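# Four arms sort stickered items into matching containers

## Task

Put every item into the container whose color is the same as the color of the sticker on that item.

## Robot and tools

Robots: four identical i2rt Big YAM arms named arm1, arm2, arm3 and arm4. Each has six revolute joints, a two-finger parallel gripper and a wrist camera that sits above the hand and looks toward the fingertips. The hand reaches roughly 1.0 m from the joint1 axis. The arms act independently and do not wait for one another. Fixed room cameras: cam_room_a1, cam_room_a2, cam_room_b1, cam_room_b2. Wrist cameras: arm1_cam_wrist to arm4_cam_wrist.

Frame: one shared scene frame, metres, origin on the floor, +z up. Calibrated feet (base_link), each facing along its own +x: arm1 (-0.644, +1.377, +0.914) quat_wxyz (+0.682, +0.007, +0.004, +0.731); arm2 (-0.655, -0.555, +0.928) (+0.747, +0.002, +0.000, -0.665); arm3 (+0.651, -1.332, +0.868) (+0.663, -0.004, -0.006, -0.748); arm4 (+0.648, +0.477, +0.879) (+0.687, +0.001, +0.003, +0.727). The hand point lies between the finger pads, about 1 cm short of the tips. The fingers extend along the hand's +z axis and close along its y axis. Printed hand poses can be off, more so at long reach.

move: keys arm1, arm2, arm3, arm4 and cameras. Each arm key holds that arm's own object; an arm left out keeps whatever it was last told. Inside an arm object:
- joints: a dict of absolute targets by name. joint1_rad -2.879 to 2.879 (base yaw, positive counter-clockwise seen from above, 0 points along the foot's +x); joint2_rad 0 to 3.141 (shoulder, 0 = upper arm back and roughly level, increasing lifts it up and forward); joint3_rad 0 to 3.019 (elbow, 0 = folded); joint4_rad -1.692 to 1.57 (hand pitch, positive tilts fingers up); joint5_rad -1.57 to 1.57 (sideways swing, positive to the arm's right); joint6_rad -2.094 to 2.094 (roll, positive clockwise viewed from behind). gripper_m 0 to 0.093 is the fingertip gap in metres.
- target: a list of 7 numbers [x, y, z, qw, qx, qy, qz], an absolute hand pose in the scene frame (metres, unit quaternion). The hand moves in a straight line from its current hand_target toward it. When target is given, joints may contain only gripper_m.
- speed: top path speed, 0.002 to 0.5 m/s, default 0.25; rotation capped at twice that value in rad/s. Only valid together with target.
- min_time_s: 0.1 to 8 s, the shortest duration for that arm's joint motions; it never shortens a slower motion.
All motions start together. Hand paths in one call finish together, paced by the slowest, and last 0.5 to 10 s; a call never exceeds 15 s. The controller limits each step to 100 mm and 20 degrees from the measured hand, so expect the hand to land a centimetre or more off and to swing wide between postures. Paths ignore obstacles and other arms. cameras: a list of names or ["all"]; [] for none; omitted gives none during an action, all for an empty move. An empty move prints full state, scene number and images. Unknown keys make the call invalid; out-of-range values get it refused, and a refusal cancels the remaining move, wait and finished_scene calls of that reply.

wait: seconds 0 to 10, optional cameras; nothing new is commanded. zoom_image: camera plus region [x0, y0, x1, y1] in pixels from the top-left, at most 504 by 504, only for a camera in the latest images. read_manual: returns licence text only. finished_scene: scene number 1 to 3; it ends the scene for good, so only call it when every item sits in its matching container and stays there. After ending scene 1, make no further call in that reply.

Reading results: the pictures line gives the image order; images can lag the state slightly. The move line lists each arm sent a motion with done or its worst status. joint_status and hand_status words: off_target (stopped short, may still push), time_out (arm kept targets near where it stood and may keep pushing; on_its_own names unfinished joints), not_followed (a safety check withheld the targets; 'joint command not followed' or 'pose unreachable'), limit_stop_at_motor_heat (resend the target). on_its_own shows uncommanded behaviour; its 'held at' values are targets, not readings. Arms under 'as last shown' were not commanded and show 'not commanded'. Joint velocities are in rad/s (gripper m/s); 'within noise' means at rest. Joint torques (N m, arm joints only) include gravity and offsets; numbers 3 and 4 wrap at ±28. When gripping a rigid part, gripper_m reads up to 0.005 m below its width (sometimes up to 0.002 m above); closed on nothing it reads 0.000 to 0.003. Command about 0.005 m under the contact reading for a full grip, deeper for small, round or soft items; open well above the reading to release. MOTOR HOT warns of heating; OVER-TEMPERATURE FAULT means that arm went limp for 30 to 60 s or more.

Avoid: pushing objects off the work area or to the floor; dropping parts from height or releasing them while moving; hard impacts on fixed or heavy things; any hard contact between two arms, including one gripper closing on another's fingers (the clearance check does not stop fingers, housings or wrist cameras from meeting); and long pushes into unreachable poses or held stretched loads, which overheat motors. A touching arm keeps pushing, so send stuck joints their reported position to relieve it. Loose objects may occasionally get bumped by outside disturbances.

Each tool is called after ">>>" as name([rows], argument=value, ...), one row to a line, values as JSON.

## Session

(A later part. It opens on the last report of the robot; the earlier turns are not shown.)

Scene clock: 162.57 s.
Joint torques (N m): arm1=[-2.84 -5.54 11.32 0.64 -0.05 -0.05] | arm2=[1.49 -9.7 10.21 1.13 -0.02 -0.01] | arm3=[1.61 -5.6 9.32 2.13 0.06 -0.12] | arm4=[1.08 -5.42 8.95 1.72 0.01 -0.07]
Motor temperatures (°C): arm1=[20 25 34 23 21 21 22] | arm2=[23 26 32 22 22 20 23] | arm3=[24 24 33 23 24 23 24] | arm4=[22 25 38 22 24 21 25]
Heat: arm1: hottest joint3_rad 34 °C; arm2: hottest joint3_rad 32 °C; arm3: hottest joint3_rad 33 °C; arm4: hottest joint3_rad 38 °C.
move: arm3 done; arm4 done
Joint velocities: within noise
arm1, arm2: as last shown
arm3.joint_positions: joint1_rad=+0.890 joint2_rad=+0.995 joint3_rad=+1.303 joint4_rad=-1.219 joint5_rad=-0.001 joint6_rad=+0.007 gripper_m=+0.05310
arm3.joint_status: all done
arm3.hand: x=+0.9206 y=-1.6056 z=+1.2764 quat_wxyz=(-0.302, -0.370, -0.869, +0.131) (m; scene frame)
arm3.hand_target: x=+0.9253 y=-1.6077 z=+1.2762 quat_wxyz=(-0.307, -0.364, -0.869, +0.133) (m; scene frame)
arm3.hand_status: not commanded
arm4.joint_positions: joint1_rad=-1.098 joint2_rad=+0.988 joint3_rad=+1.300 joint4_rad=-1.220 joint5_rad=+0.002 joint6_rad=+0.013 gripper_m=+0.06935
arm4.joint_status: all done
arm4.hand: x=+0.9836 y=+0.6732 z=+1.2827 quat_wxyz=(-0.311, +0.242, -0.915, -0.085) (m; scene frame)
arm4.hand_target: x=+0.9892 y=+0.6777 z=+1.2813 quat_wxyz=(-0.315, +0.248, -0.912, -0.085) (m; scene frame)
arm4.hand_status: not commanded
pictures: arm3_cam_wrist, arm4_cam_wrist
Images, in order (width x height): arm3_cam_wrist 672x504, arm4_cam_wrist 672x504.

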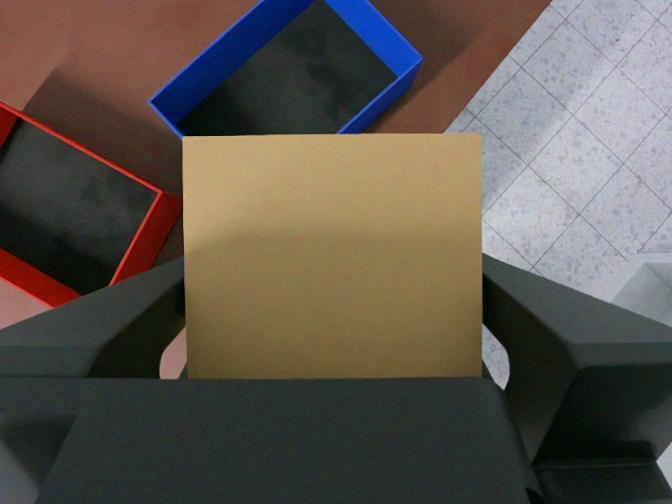

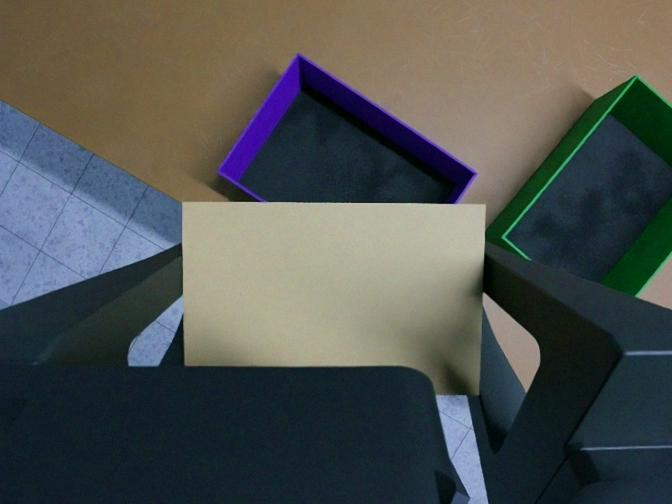

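>>> move(arm3={"target":[1.14,-1.74,0.93,-0.2591,-0.3272,-0.9039,0.0938],"speed":0.3}, arm4={"target":[1.088,0.722,0.93,-0.2668,0.2415,-0.9305,-0.0692],"speed":0.3}, cameras=["arm3_cam_wrist","arm4_cam_wrist"])

Scene clock: 189.50 s.
Joint torques (N m): arm1=[-2.55 -5.48 11.48 0.62 -0.03 -0.03] | arm2=[1.44 -9.7 10.21 1.14 -0.01 -0.01] | arm3=[2.14 -19.66 12.05 1.59 -0.05 -0.1] | arm4=[-0.09 -14.04 7.53 1.51 0.04 -0.06]
Motor temperatures (°C): arm1=[20 24 34 23 21 21 21] | arm2=[23 26 32 22 22 20 23] | arm3=[24 24 32 23 24 23 24] | arm4=[22 24 35 22 24 21 26]
Heat: arm1: hottest joint3_rad 34 °C; arm2: hottest joint3_rad 32 °C; arm3: hottest joint3_rad 32 °C; arm4: hottest joint3_rad 35 °C.
move: arm3 off_target; arm4 done
Joint velocities: within noise
arm1.joint_positions: joint1_rad=-2.250 joint2_rad=+1.219 joint3_rad=+1.122 joint4_rad=-1.228 joint5_rad=-0.006 joint6_rad=+0.003 gripper_m=+0.08996
arm1.joint_status: not commanded
arm1.hand: x=-0.3157 y=+1.1503 z=+1.1400 quat_wxyz=(-0.110, -0.299, -0.947, +0.035) (m; scene frame)
arm1.hand_target: x=-0.3171 y=+1.1460 z=+1.1399 quat_wxyz=(-0.108, -0.301, -0.947, +0.034) (m; scene frame)
arm1.hand_status: not commanded
arm2.joint_positions: joint1_rad=+0.916 joint2_rad=+1.233 joint3_rad=+1.099 joint4_rad=-1.177 joint5_rad=+0.005 joint6_rad=+0.013 gripper_m=+0.08494
arm2.joint_status: not commanded
arm2.hand: x=-0.3104 y=-0.7636 z=+1.1479 quat_wxyz=(-0.125, -0.270, -0.954, +0.034) (m; scene frame)
arm2.hand_target: x=-0.3112 y=-0.7591 z=+1.1400 quat_wxyz=(-0.115, -0.263, -0.958, +0.032) (m; scene frame)
arm2.hand_status: not commanded
arm3.joint_positions: joint1_rad=+0.979 joint2_rad=+1.845 joint3_rad=+1.207 joint4_rad=-0.458 joint5_rad=-0.009 joint6_rad=+0.007 gripper_m=+0.05310
arm3.joint_status: not commanded
arm3.hand: x=+1.1132 y=-1.7289 z=+0.9019 quat_wxyz=(-0.225, -0.339, -0.910, +0.083) (m; scene frame)
arm3.hand_target: x=+1.1385 y=-1.7386 z=+0.9311 quat_wxyz=(-0.259, -0.327, -0.904, +0.094) (m; scene frame)
arm3.hand_status: off_target (0.040 m and 4.4 deg from the pose sent, 0.431 m and 9.0 deg at the start)
arm4.joint_positions: joint1_rad=-1.111 joint2_rad=+1.545 joint3_rad=+0.833 joint4_rad=-0.321 joint5_rad=+0.002 joint6_rad=+0.013 gripper_m=+0.06935
arm4.joint_status: not commanded
arm4.hand: x=+1.0799 y=+0.7215 z=+0.9242 quat_wxyz=(-0.254, +0.240, -0.935, -0.067) (m; scene frame)
arm4.hand_target: x=+1.0879 y=+0.7219 z=+0.9302 quat_wxyz=(-0.267, +0.241, -0.930, -0.069) (m; scene frame)
arm4.hand_status: done (0.010 m and 1.6 deg from the pose sent, 0.371 m and 5.7 deg at the start)
pictures: arm3_cam_wrist, arm4_cam_wrist
Images, in order (width x height): arm3_cam_wrist 672x504, arm4_cam_wrist 672x504.

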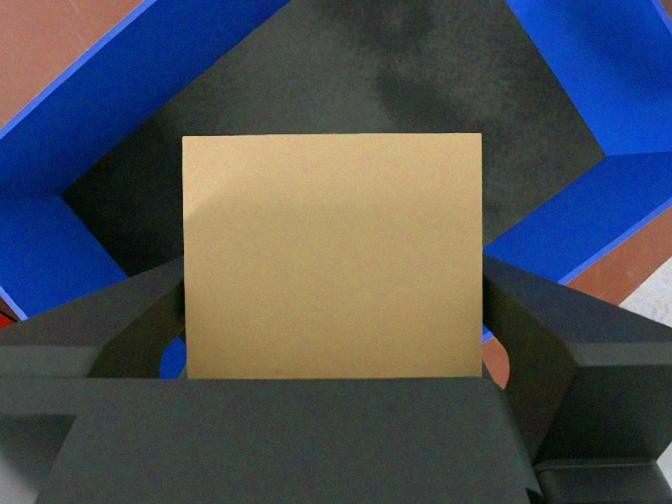

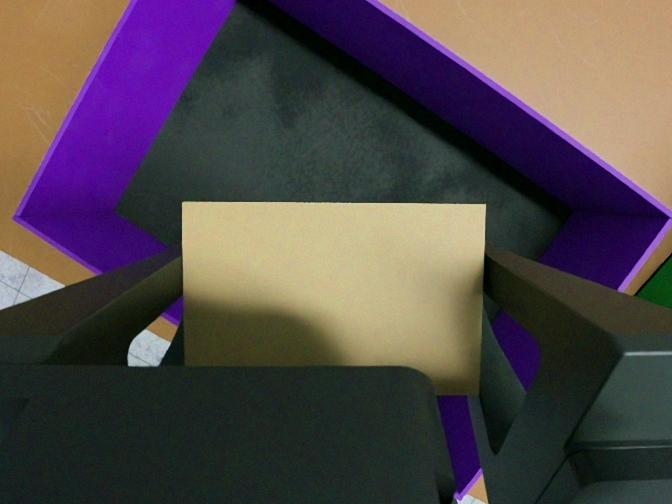

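>>> move(arm3={"target":[1.155,-1.752,0.90,-0.2314,-0.1269,-0.964,0.0305],"speed":0.2}, arm4={"target":[1.092,0.722,0.77,-0.2668,0.2415,-0.9305,-0.0692],"speed":0.15}, cameras=["arm3_cam_wrist","arm4_cam_wrist"])

Scene clock: 211.10 s.
Joint torques (N m): arm1=[-2.67 -5.71 11.58 0.69 -0.02 -0.08] | arm2=[1.49 -9.7 10.19 1.17 -0.02 -0.01] | arm3=[0.21 -19.37 12.29 0.46 -0.28 -0.12] | arm4=[0.09 -15.15 4.26 1.43 -0.02 -0.09]
Motor temperatures (°C): arm1=[20 24 34 23 21 21 21] | arm2=[23 25 32 22 22 20 23] | arm3=[24 25 34 23 24 23 24] | arm4=[22 24 34 22 24 21 26]
Heat: arm1: hottest joint3_rad 34 °C; arm2: hottest joint3_rad 32 °C; arm3: hottest joint3_rad 34 °C; arm4: hottest joint3_rad 34 °C.
move: arm3 off_target; arm4 done
Joint velocities: within noise
arm1, arm2: as last shown
arm3.joint_positions: joint1_rad=+0.951 joint2_rad=+1.959 joint3_rad=+1.363 joint4_rad=-0.592 joint5_rad=-0.221 joint6_rad=-0.434 gripper_m=+0.05310
arm3.joint_status: not commanded
arm3.hand: x=+1.1452 y=-1.7319 z=+0.8879 quat_wxyz=(-0.219, -0.127, -0.967, +0.021) (m; scene frame)
arm3.hand_target: x=+1.1541 y=-1.7514 z=+0.9005 quat_wxyz=(-0.232, -0.127, -0.964, +0.031) (m; scene frame)
arm3.hand_status: off_target (0.025 m and 1.9 deg from the pose sent, 0.048 m and 25.9 deg at the start)
arm4.joint_positions: joint1_rad=-1.116 joint2_rad=+1.949 joint3_rad=+0.778 joint4_rad=+0.148 joint5_rad=+0.001 joint6_rad=+0.010 gripper_m=+0.06935
arm4.joint_status: not commanded
arm4.hand: x=+1.0860 y=+0.7225 z=+0.7701 quat_wxyz=(-0.259, +0.239, -0.933, -0.068) (m; scene frame)
arm4.hand_target: x=+1.0920 y=+0.7218 z=+0.7701 quat_wxyz=(-0.267, +0.241, -0.931, -0.069) (m; scene frame)
arm4.hand_status: done (0.006 m and 1.0 deg from the pose sent, 0.155 m and 1.6 deg at the start)
pictures: arm3_cam_wrist, arm4_cam_wrist
Images, in order (width x height): arm3_cam_wrist 672x504, arm4_cam_wrist 672x504.

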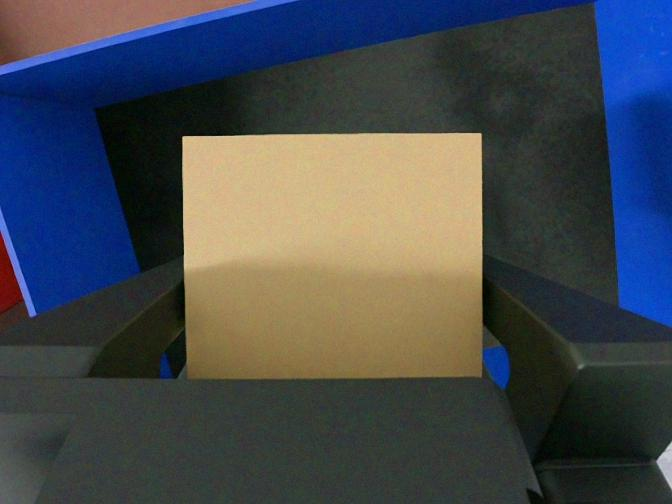

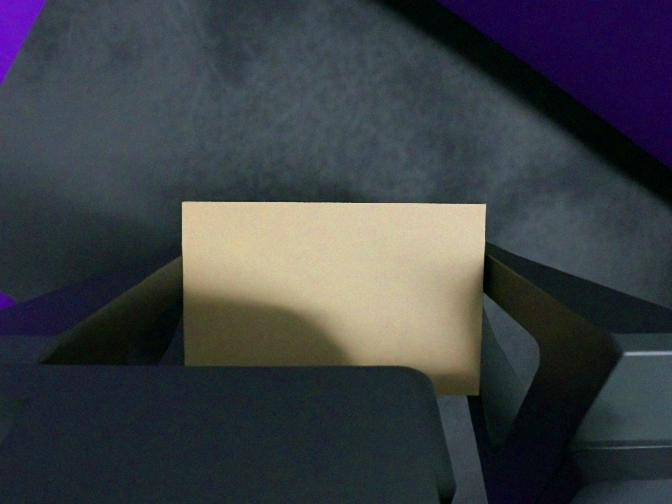

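>>> move(arm3={"target":[1.156,-1.760,0.785,-0.2314,-0.1269,-0.964,0.0305],"speed":0.15}, arm4={"target":[1.092,0.722,0.742,-0.2668,0.2415,-0.9305,-0.0692],"speed":0.06}, cameras=["arm3_cam_wrist"])

>>> move(arm3={"target":[1.156,-1.760,0.762,-0.2314,-0.1269,-0.964,0.0305],"speed":0.08}, arm4={"target":[1.092,0.722,0.730,-0.2668,0.2415,-0.9305,-0.0692],"speed":0.06}, cameras=["arm3_cam_wrist","arm4_cam_wrist"])

Scene clock: 219.50 s.
Joint torques (N m): arm1=[-2.9 -6.01 11.48 0.58 -0.02 -0.06] | arm2=[1.49 -9.7 10.19 1.18 -0.01 -0.01] | arm3=[-0.03 -21.42 8.91 1.35 -0.29 -0.12] | arm4=[0.15 -14.62 4.44 1.65 -0.04 -0.07]
Motor temperatures (°C): arm1=[20 24 34 23 21 21 21] | arm2=[23 25 32 22 22 20 23] | arm3=[24 25 34 23 24 23 24] | arm4=[22 24 33 22 24 21 26]
Heat: arm1: hottest joint3_rad 34 °C; arm2: hottest joint3_rad 32 °C; arm3: hottest joint3_rad 34 °C; arm4: hottest joint3_rad 33 °C.
move: arm3 off_target; arm4 done
Joint velocities: within noise
arm1, arm2: as last shown
arm3.joint_positions: joint1_rad=+0.946 joint2_rad=+2.169 joint3_rad=+1.363 joint4_rad=-0.390 joint5_rad=-0.224 joint6_rad=-0.441 gripper_m=+0.05310
arm3.joint_status: not commanded
arm3.hand: x=+1.1504 y=-1.7424 z=+0.7762 quat_wxyz=(-0.216, -0.126, -0.968, +0.019) (m; scene frame)
arm3.hand_target: x=+1.1554 y=-1.7598 z=+0.7854 quat_wxyz=(-0.231, -0.127, -0.964, +0.031) (m; scene frame)
arm3.hand_status: off_target (0.020 m and 2.3 deg from the pose sent, 0.107 m and 1.9 deg at the start)
arm4.joint_positions: joint1_rad=-1.116 joint2_rad=+2.019 joint3_rad=+0.778 joint4_rad=+0.221 joint5_rad=+0.001 joint6_rad=+0.010 gripper_m=+0.06935
arm4.joint_status: not commanded
arm4.hand: x=+1.0840 y=+0.7214 z=+0.7457 quat_wxyz=(-0.260, +0.239, -0.933, -0.069) (m; scene frame)
arm4.hand_target: x=+1.0919 y=+0.7218 z=+0.7422 quat_wxyz=(-0.267, +0.241, -0.931, -0.069) (m; scene frame)
arm4.hand_status: done (0.009 m and 0.9 deg from the pose sent, 0.029 m and 1.0 deg at the start)
pictures: arm3_cam_wrist
Images, in order (width x height): arm3_cam_wrist 672x504.

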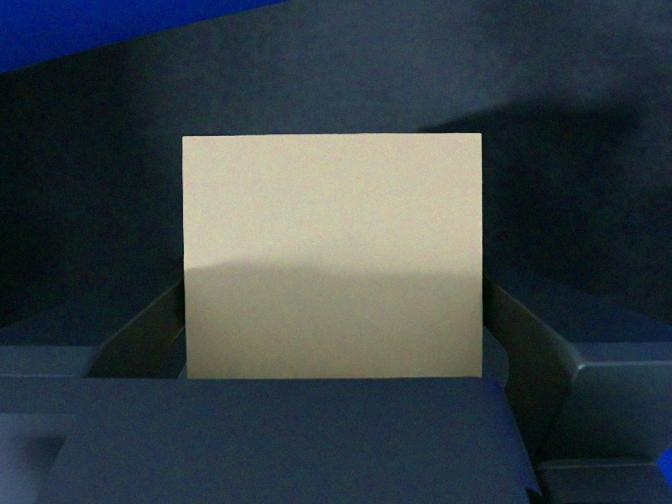

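Scene clock: 220.63 s.
Joint torques (N m): arm1=[-3.37 -6.12 11.54 0.79 -0.04 -0.05] | arm2=[1.44 -9.76 10.18 1.13 -0.01 -0.01] | arm3=[-0.03 -21.19 8.64 1.43 -0.27 -0.12] | arm4=[0.26 -13.8 4.66 1.46 -0.03 -0.05]
Motor temperatures (°C): arm1=[20 24 34 23 21 21 21] | arm2=[23 25 32 22 22 20 23] | arm3=[24 25 33 23 24 23 24] | arm4=[22 24 33 22 24 21 26]
Heat: arm1: hottest joint3_rad 34 °C; arm2: hottest joint3_rad 32 °C; arm3: hottest joint3_rad 33 °C; arm4: hottest joint3_rad 33 °C.
move: arm3 off_target; arm4 off_target
Joint velocities: within noise
arm1, arm2: as last shown
arm3.joint_positions: joint1_rad=+0.946 joint2_rad=+2.205 joint3_rad=+1.363 joint4_rad=-0.348 joint5_rad=-0.224 joint6_rad=-0.441 gripper_m=+0.05310
arm3.joint_status: not commanded
arm3.hand: x=+1.1511 y=-1.7434 z=+0.7575 quat_wxyz=(-0.218, -0.126, -0.967, +0.021) (m; scene frame)
arm3.hand_target: x=+1.1555 y=-1.7599 z=+0.7623 quat_wxyz=(-0.231, -0.127, -0.964, +0.031) (m; scene frame)
arm3.hand_status: off_target (0.018 m and 1.9 deg from the pose sent, 0.023 m and 2.3 deg at the start)
arm4.joint_positions: joint1_rad=-1.116 joint2_rad=+2.043 joint3_rad=+0.779 joint4_rad=+0.254 joint5_rad=+0.001 joint6_rad=+0.010 gripper_m=+0.06935
arm4.joint_status: not commanded
arm4.hand: x=+1.0848 y=+0.7218 z=+0.7386 quat_wxyz=(-0.265, +0.239, -0.932, -0.070) (m; scene frame)
arm4.hand_target: x=+1.0916 y=+0.7216 z=+0.7301 quat_wxyz=(-0.267, +0.241, -0.931, -0.069) (m; scene frame)
arm4.hand_status: off_target (0.011 m and 0.4 deg from the pose sent, 0.018 m and 0.9 deg at the start)
pictures: arm3_cam_wrist, arm4_cam_wrist
Images, in order (width x height): arm3_cam_wrist 672x504, arm4_cam_wrist 672x504.

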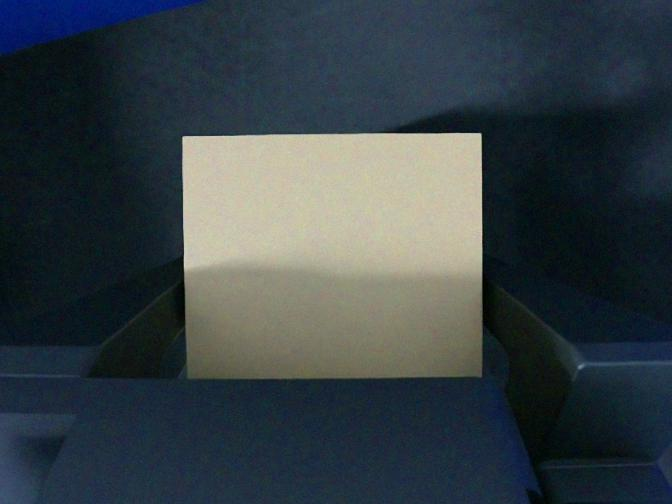

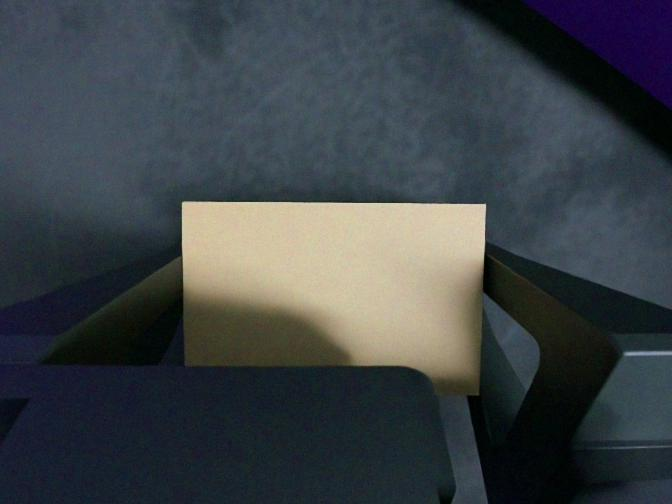

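>>> move(arm3={"target":[1.156,-1.760,0.744,-0.2314,-0.1269,-0.964,0.0305],"speed":0.06}, arm4={"joints":{"gripper_m":0.091}})

>>> move(arm3={"target":[1.156,-1.760,0.732,-0.2314,-0.1269,-0.964,0.0305],"speed":0.06}, arm4={"target":[1.05,0.705,0.95,-0.2668,0.2415,-0.9305,-0.0692],"speed":0.2}, cameras=["arm3_cam_wrist","arm4_cam_wrist"])

Scene clock: 225.80 s.
Joint torques (N m): arm1=[-2.78 -5.6 11.54 0.73 -0.03 -0.07] | arm2=[1.44 -9.64 10.18 1.16 -0.02 -0.01] | arm3=[0.09 -19.49 8.75 1.29 -0.21 -0.11] | arm4=[0.5 -14.1 4.64 1.37 -0.03 -0.06]
Motor temperatures (°C): arm1=[20 24 34 23 21 21 21] | arm2=[23 25 32 22 22 20 23] | arm3=[24 26 33 23 24 23 24] | arm4=[22 24 32 22 24 21 26]
Heat: arm1: hottest joint3_rad 34 °C; arm2: hottest joint3_rad 32 °C; arm3: hottest joint3_rad 33 °C; arm4: hottest joint3_rad 32 °C.
move: arm3 off_target; arm4 done
Joint velocities: within noise
arm1, arm2: as last shown
arm3.joint_positions: joint1_rad=+0.945 joint2_rad=+2.219 joint3_rad=+1.363 joint4_rad=-0.313 joint5_rad=-0.226 joint6_rad=-0.442 gripper_m=+0.05310
arm3.joint_status: not commanded
arm3.hand: x=+1.1544 y=-1.7467 z=+0.7523 quat_wxyz=(-0.227, -0.124, -0.965, +0.026) (m; scene frame)
arm3.hand_target: x=+1.1555 y=-1.7595 z=+0.7443 quat_wxyz=(-0.231, -0.127, -0.964, +0.031) (m; scene frame)
arm3.hand_status: off_target (0.016 m and 0.8 deg from the pose sent, 0.022 m and 1.9 deg at the start)
arm4.joint_positions: joint1_rad=-1.116 joint2_rad=+2.047 joint3_rad=+0.779 joint4_rad=+0.256 joint5_rad=+0.001 joint6_rad=+0.007 gripper_m=+0.09091
arm4.joint_status: all done
arm4.hand: x=+1.0843 y=+0.7217 z=+0.7373 quat_wxyz=(-0.264, +0.240, -0.932, -0.069) (m; scene frame)
arm4.hand_target: x=+1.0916 y=+0.7218 z=+0.7302 quat_wxyz=(-0.267, +0.241, -0.930, -0.069) (m; scene frame)
arm4.hand_status: not commanded
pictures: none

Scene clock: 227.57 s.
Joint torques (N m): arm1=[-2.9 -5.54 11.33 0.69 -0.03 -0.05] | arm2=[1.44 -9.7 10.18 1.16 -0.01 -0.01] | arm3=[0.03 -18.08 8.83 1.28 -0.12 -0.1] | arm4=[1.32 -10.99 9.24 0.5 0.21 0.06]
Motor temperatures (°C): arm1=[20 24 34 23 21 21 21] | arm2=[23 25 32 22 22 20 23] | arm3=[24 26 33 23 24 23 24] | arm4=[22 24 32 22 24 21 26]
Heat: arm1: hottest joint3_rad 34 °C; arm2: hottest joint3_rad 32 °C; arm3: hottest joint3_rad 33 °C; arm4: hottest joint3_rad 32 °C.
move: arm3 off_target; arm4 off_target
Joint velocities: within noise
arm1, arm2: as last shown
arm3.joint_positions: joint1_rad=+0.945 joint2_rad=+2.225 joint3_rad=+1.363 joint4_rad=-0.291 joint5_rad=-0.228 joint6_rad=-0.442 gripper_m=+0.05310
arm3.joint_status: not commanded
arm3.hand: x=+1.1572 y=-1.7489 z=+0.7510 quat_wxyz=(-0.235, -0.123, -0.964, +0.030) (m; scene frame)
arm3.hand_target: x=+1.1551 y=-1.7590 z=+0.7324 quat_wxyz=(-0.231, -0.127, -0.964, +0.030) (m; scene frame)
arm3.hand_status: off_target (0.022 m and 0.6 deg from the pose sent, 0.024 m and 0.8 deg at the start)
arm4.joint_positions: joint1_rad=-1.116 joint2_rad=+1.400 joint3_rad=+0.722 joint4_rad=-0.342 joint5_rad=+0.001 joint6_rad=+0.007 gripper_m=+0.09091
arm4.joint_status: not commanded
arm4.hand: x=+1.0423 y=+0.6981 z=+0.9406 quat_wxyz=(-0.260, +0.240, -0.933, -0.068) (m; scene frame)
arm4.hand_target: x=+1.0497 y=+0.7049 z=+0.9501 quat_wxyz=(-0.267, +0.241, -0.930, -0.069) (m; scene frame)
arm4.hand_status: off_target (0.014 m and 0.8 deg from the pose sent, 0.216 m and 0.4 deg at the start)
pictures: arm3_cam_wrist, arm4_cam_wrist
Images, in order (width x height): arm3_cam_wrist 672x504, arm4_cam_wrist 672x504.

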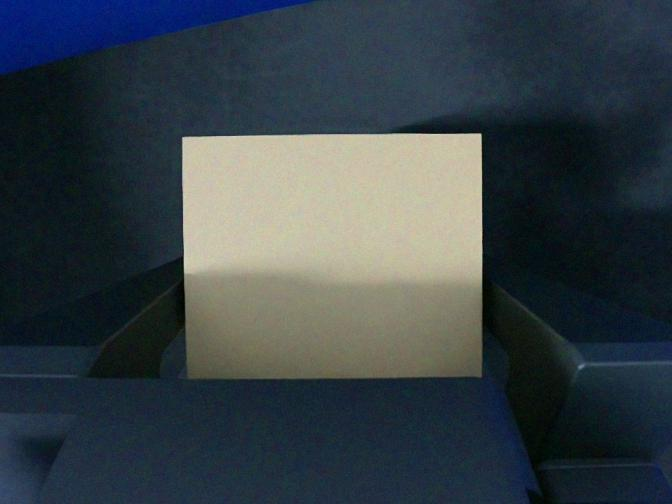

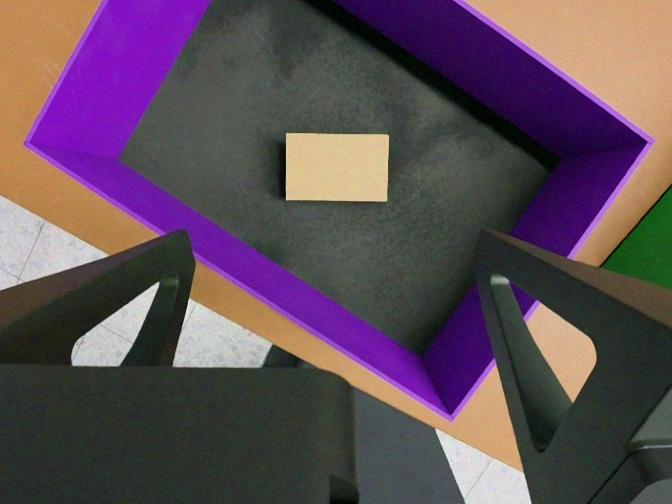

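>>> move(arm3={"joints":{"gripper_m":0.085}}, cameras=["arm3_cam_wrist"])

>>> move(arm3={"target":[1.13,-1.74,0.95,-0.2314,-0.1269,-0.964,0.0305],"speed":0.2}, cameras=["arm3_cam_wrist","cam_room_a1"])

Scene clock: 231.53 s.
Joint torques (N m): arm1=[-3.25 -5.48 11.4 0.96 -0.07 -0.04] | arm2=[1.38 -9.64 10.22 1.16 -0.01 -0.02] | arm3=[0.09 -18.96 8.55 1.06 0.02 -0.08] | arm4=[1.85 -11.34 9.2 0.46 0.21 0.06]
Motor temperatures (°C): arm1=[20 24 34 23 21 21 21] | arm2=[23 25 32 22 22 20 23] | arm3=[24 26 33 23 24 23 24] | arm4=[22 24 32 22 24 21 26]
Heat: arm1: hottest joint3_rad 34 °C; arm2: hottest joint3_rad 32 °C; arm3: hottest joint3_rad 33 °C; arm4: hottest joint3_rad 32 °C.
move: arm3 done
Joint velocities: within noise
arm1, arm2, arm4: as last shown
arm3.joint_positions: joint1_rad=+0.945 joint2_rad=+2.234 joint3_rad=+1.367 joint4_rad=-0.285 joint5_rad=-0.232 joint6_rad=-0.445 gripper_m=+0.08496
arm3.joint_status: all done
arm3.hand: x=+1.1581 y=-1.7488 z=+0.7471 quat_wxyz=(-0.236, -0.121, -0.964, +0.029) (m; scene frame)
arm3.hand_target: x=+1.1552 y=-1.7590 z=+0.7324 quat_wxyz=(-0.231, -0.127, -0.964, +0.030) (m; scene frame)
arm3.hand_status: not commanded
pictures: arm3_cam_wrist
Images, in order (width x height): arm3_cam_wrist 672x504.

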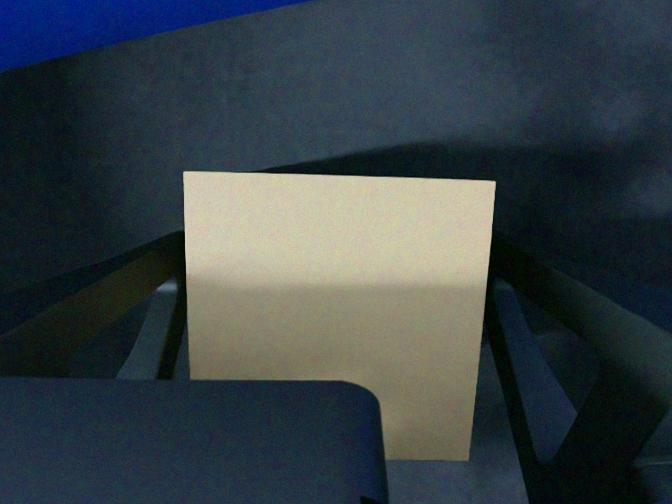

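Scene clock: 233.33 s.
Joint torques (N m): arm1=[-2.9 -5.83 11.41 0.62 -0.03 -0.01] | arm2=[1.49 -9.64 10.22 1.17 -0.01 -0.01] | arm3=[0.03 -19.78 10.51 0.46 -0.19 -0.12] | arm4=[1.03 -11.11 9.2 0.51 0.21 0.06]
Motor temperatures (°C): arm1=[20 24 34 23 21 21 21] | arm2=[23 25 32 22 22 20 23] | arm3=[24 26 33 23 24 23 24] | arm4=[22 24 32 22 24 21 26]
Heat: arm1: hottest joint3_rad 34 °C; arm2: hottest joint3_rad 32 °C; arm3: hottest joint3_rad 33 °C; arm4: hottest joint3_rad 32 °C.
move: arm3 off_target
Joint velocities: within noise
arm1, arm2, arm4: as last shown
arm3.joint_positions: joint1_rad=+0.938 joint2_rad=+1.855 joint3_rad=+1.350 joint4_rad=-0.676 joint5_rad=-0.230 joint6_rad=-0.449 gripper_m=+0.08496
arm3.joint_status: not commanded
arm3.hand: x=+1.1295 y=-1.7265 z=+0.9386 quat_wxyz=(-0.224, -0.125, -0.966, +0.023) (m; scene frame)
arm3.hand_target: x=+1.1298 y=-1.7397 z=+0.9502 quat_wxyz=(-0.232, -0.127, -0.964, +0.031) (m; scene frame)
arm3.hand_status: off_target (0.018 m and 1.3 deg from the pose sent, 0.205 m and 0.9 deg at the start)
pictures: arm3_cam_wrist, cam_room_a1
Images, in order (width x height): arm3_cam_wrist 672x504, cam_room_a1 672x504.

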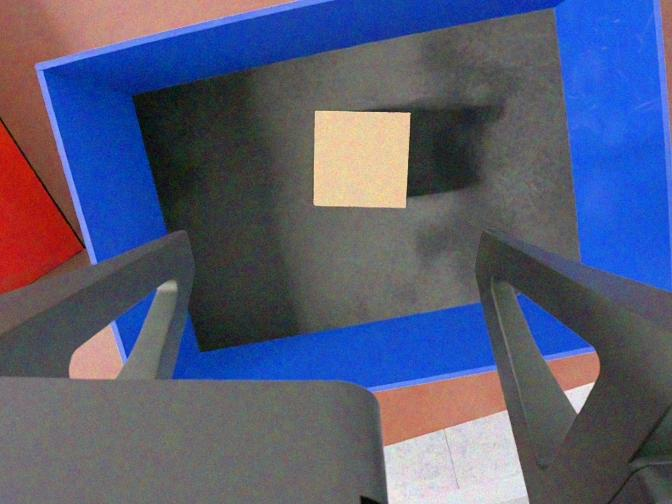

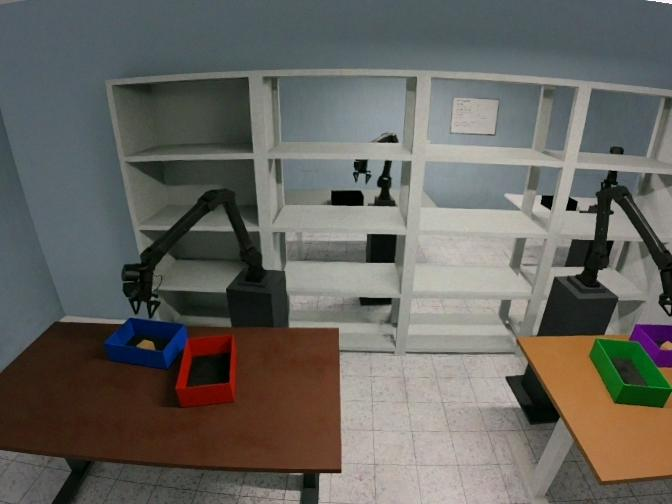

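>>> finished_scene(scene=3)

The scene is finished: the task was done.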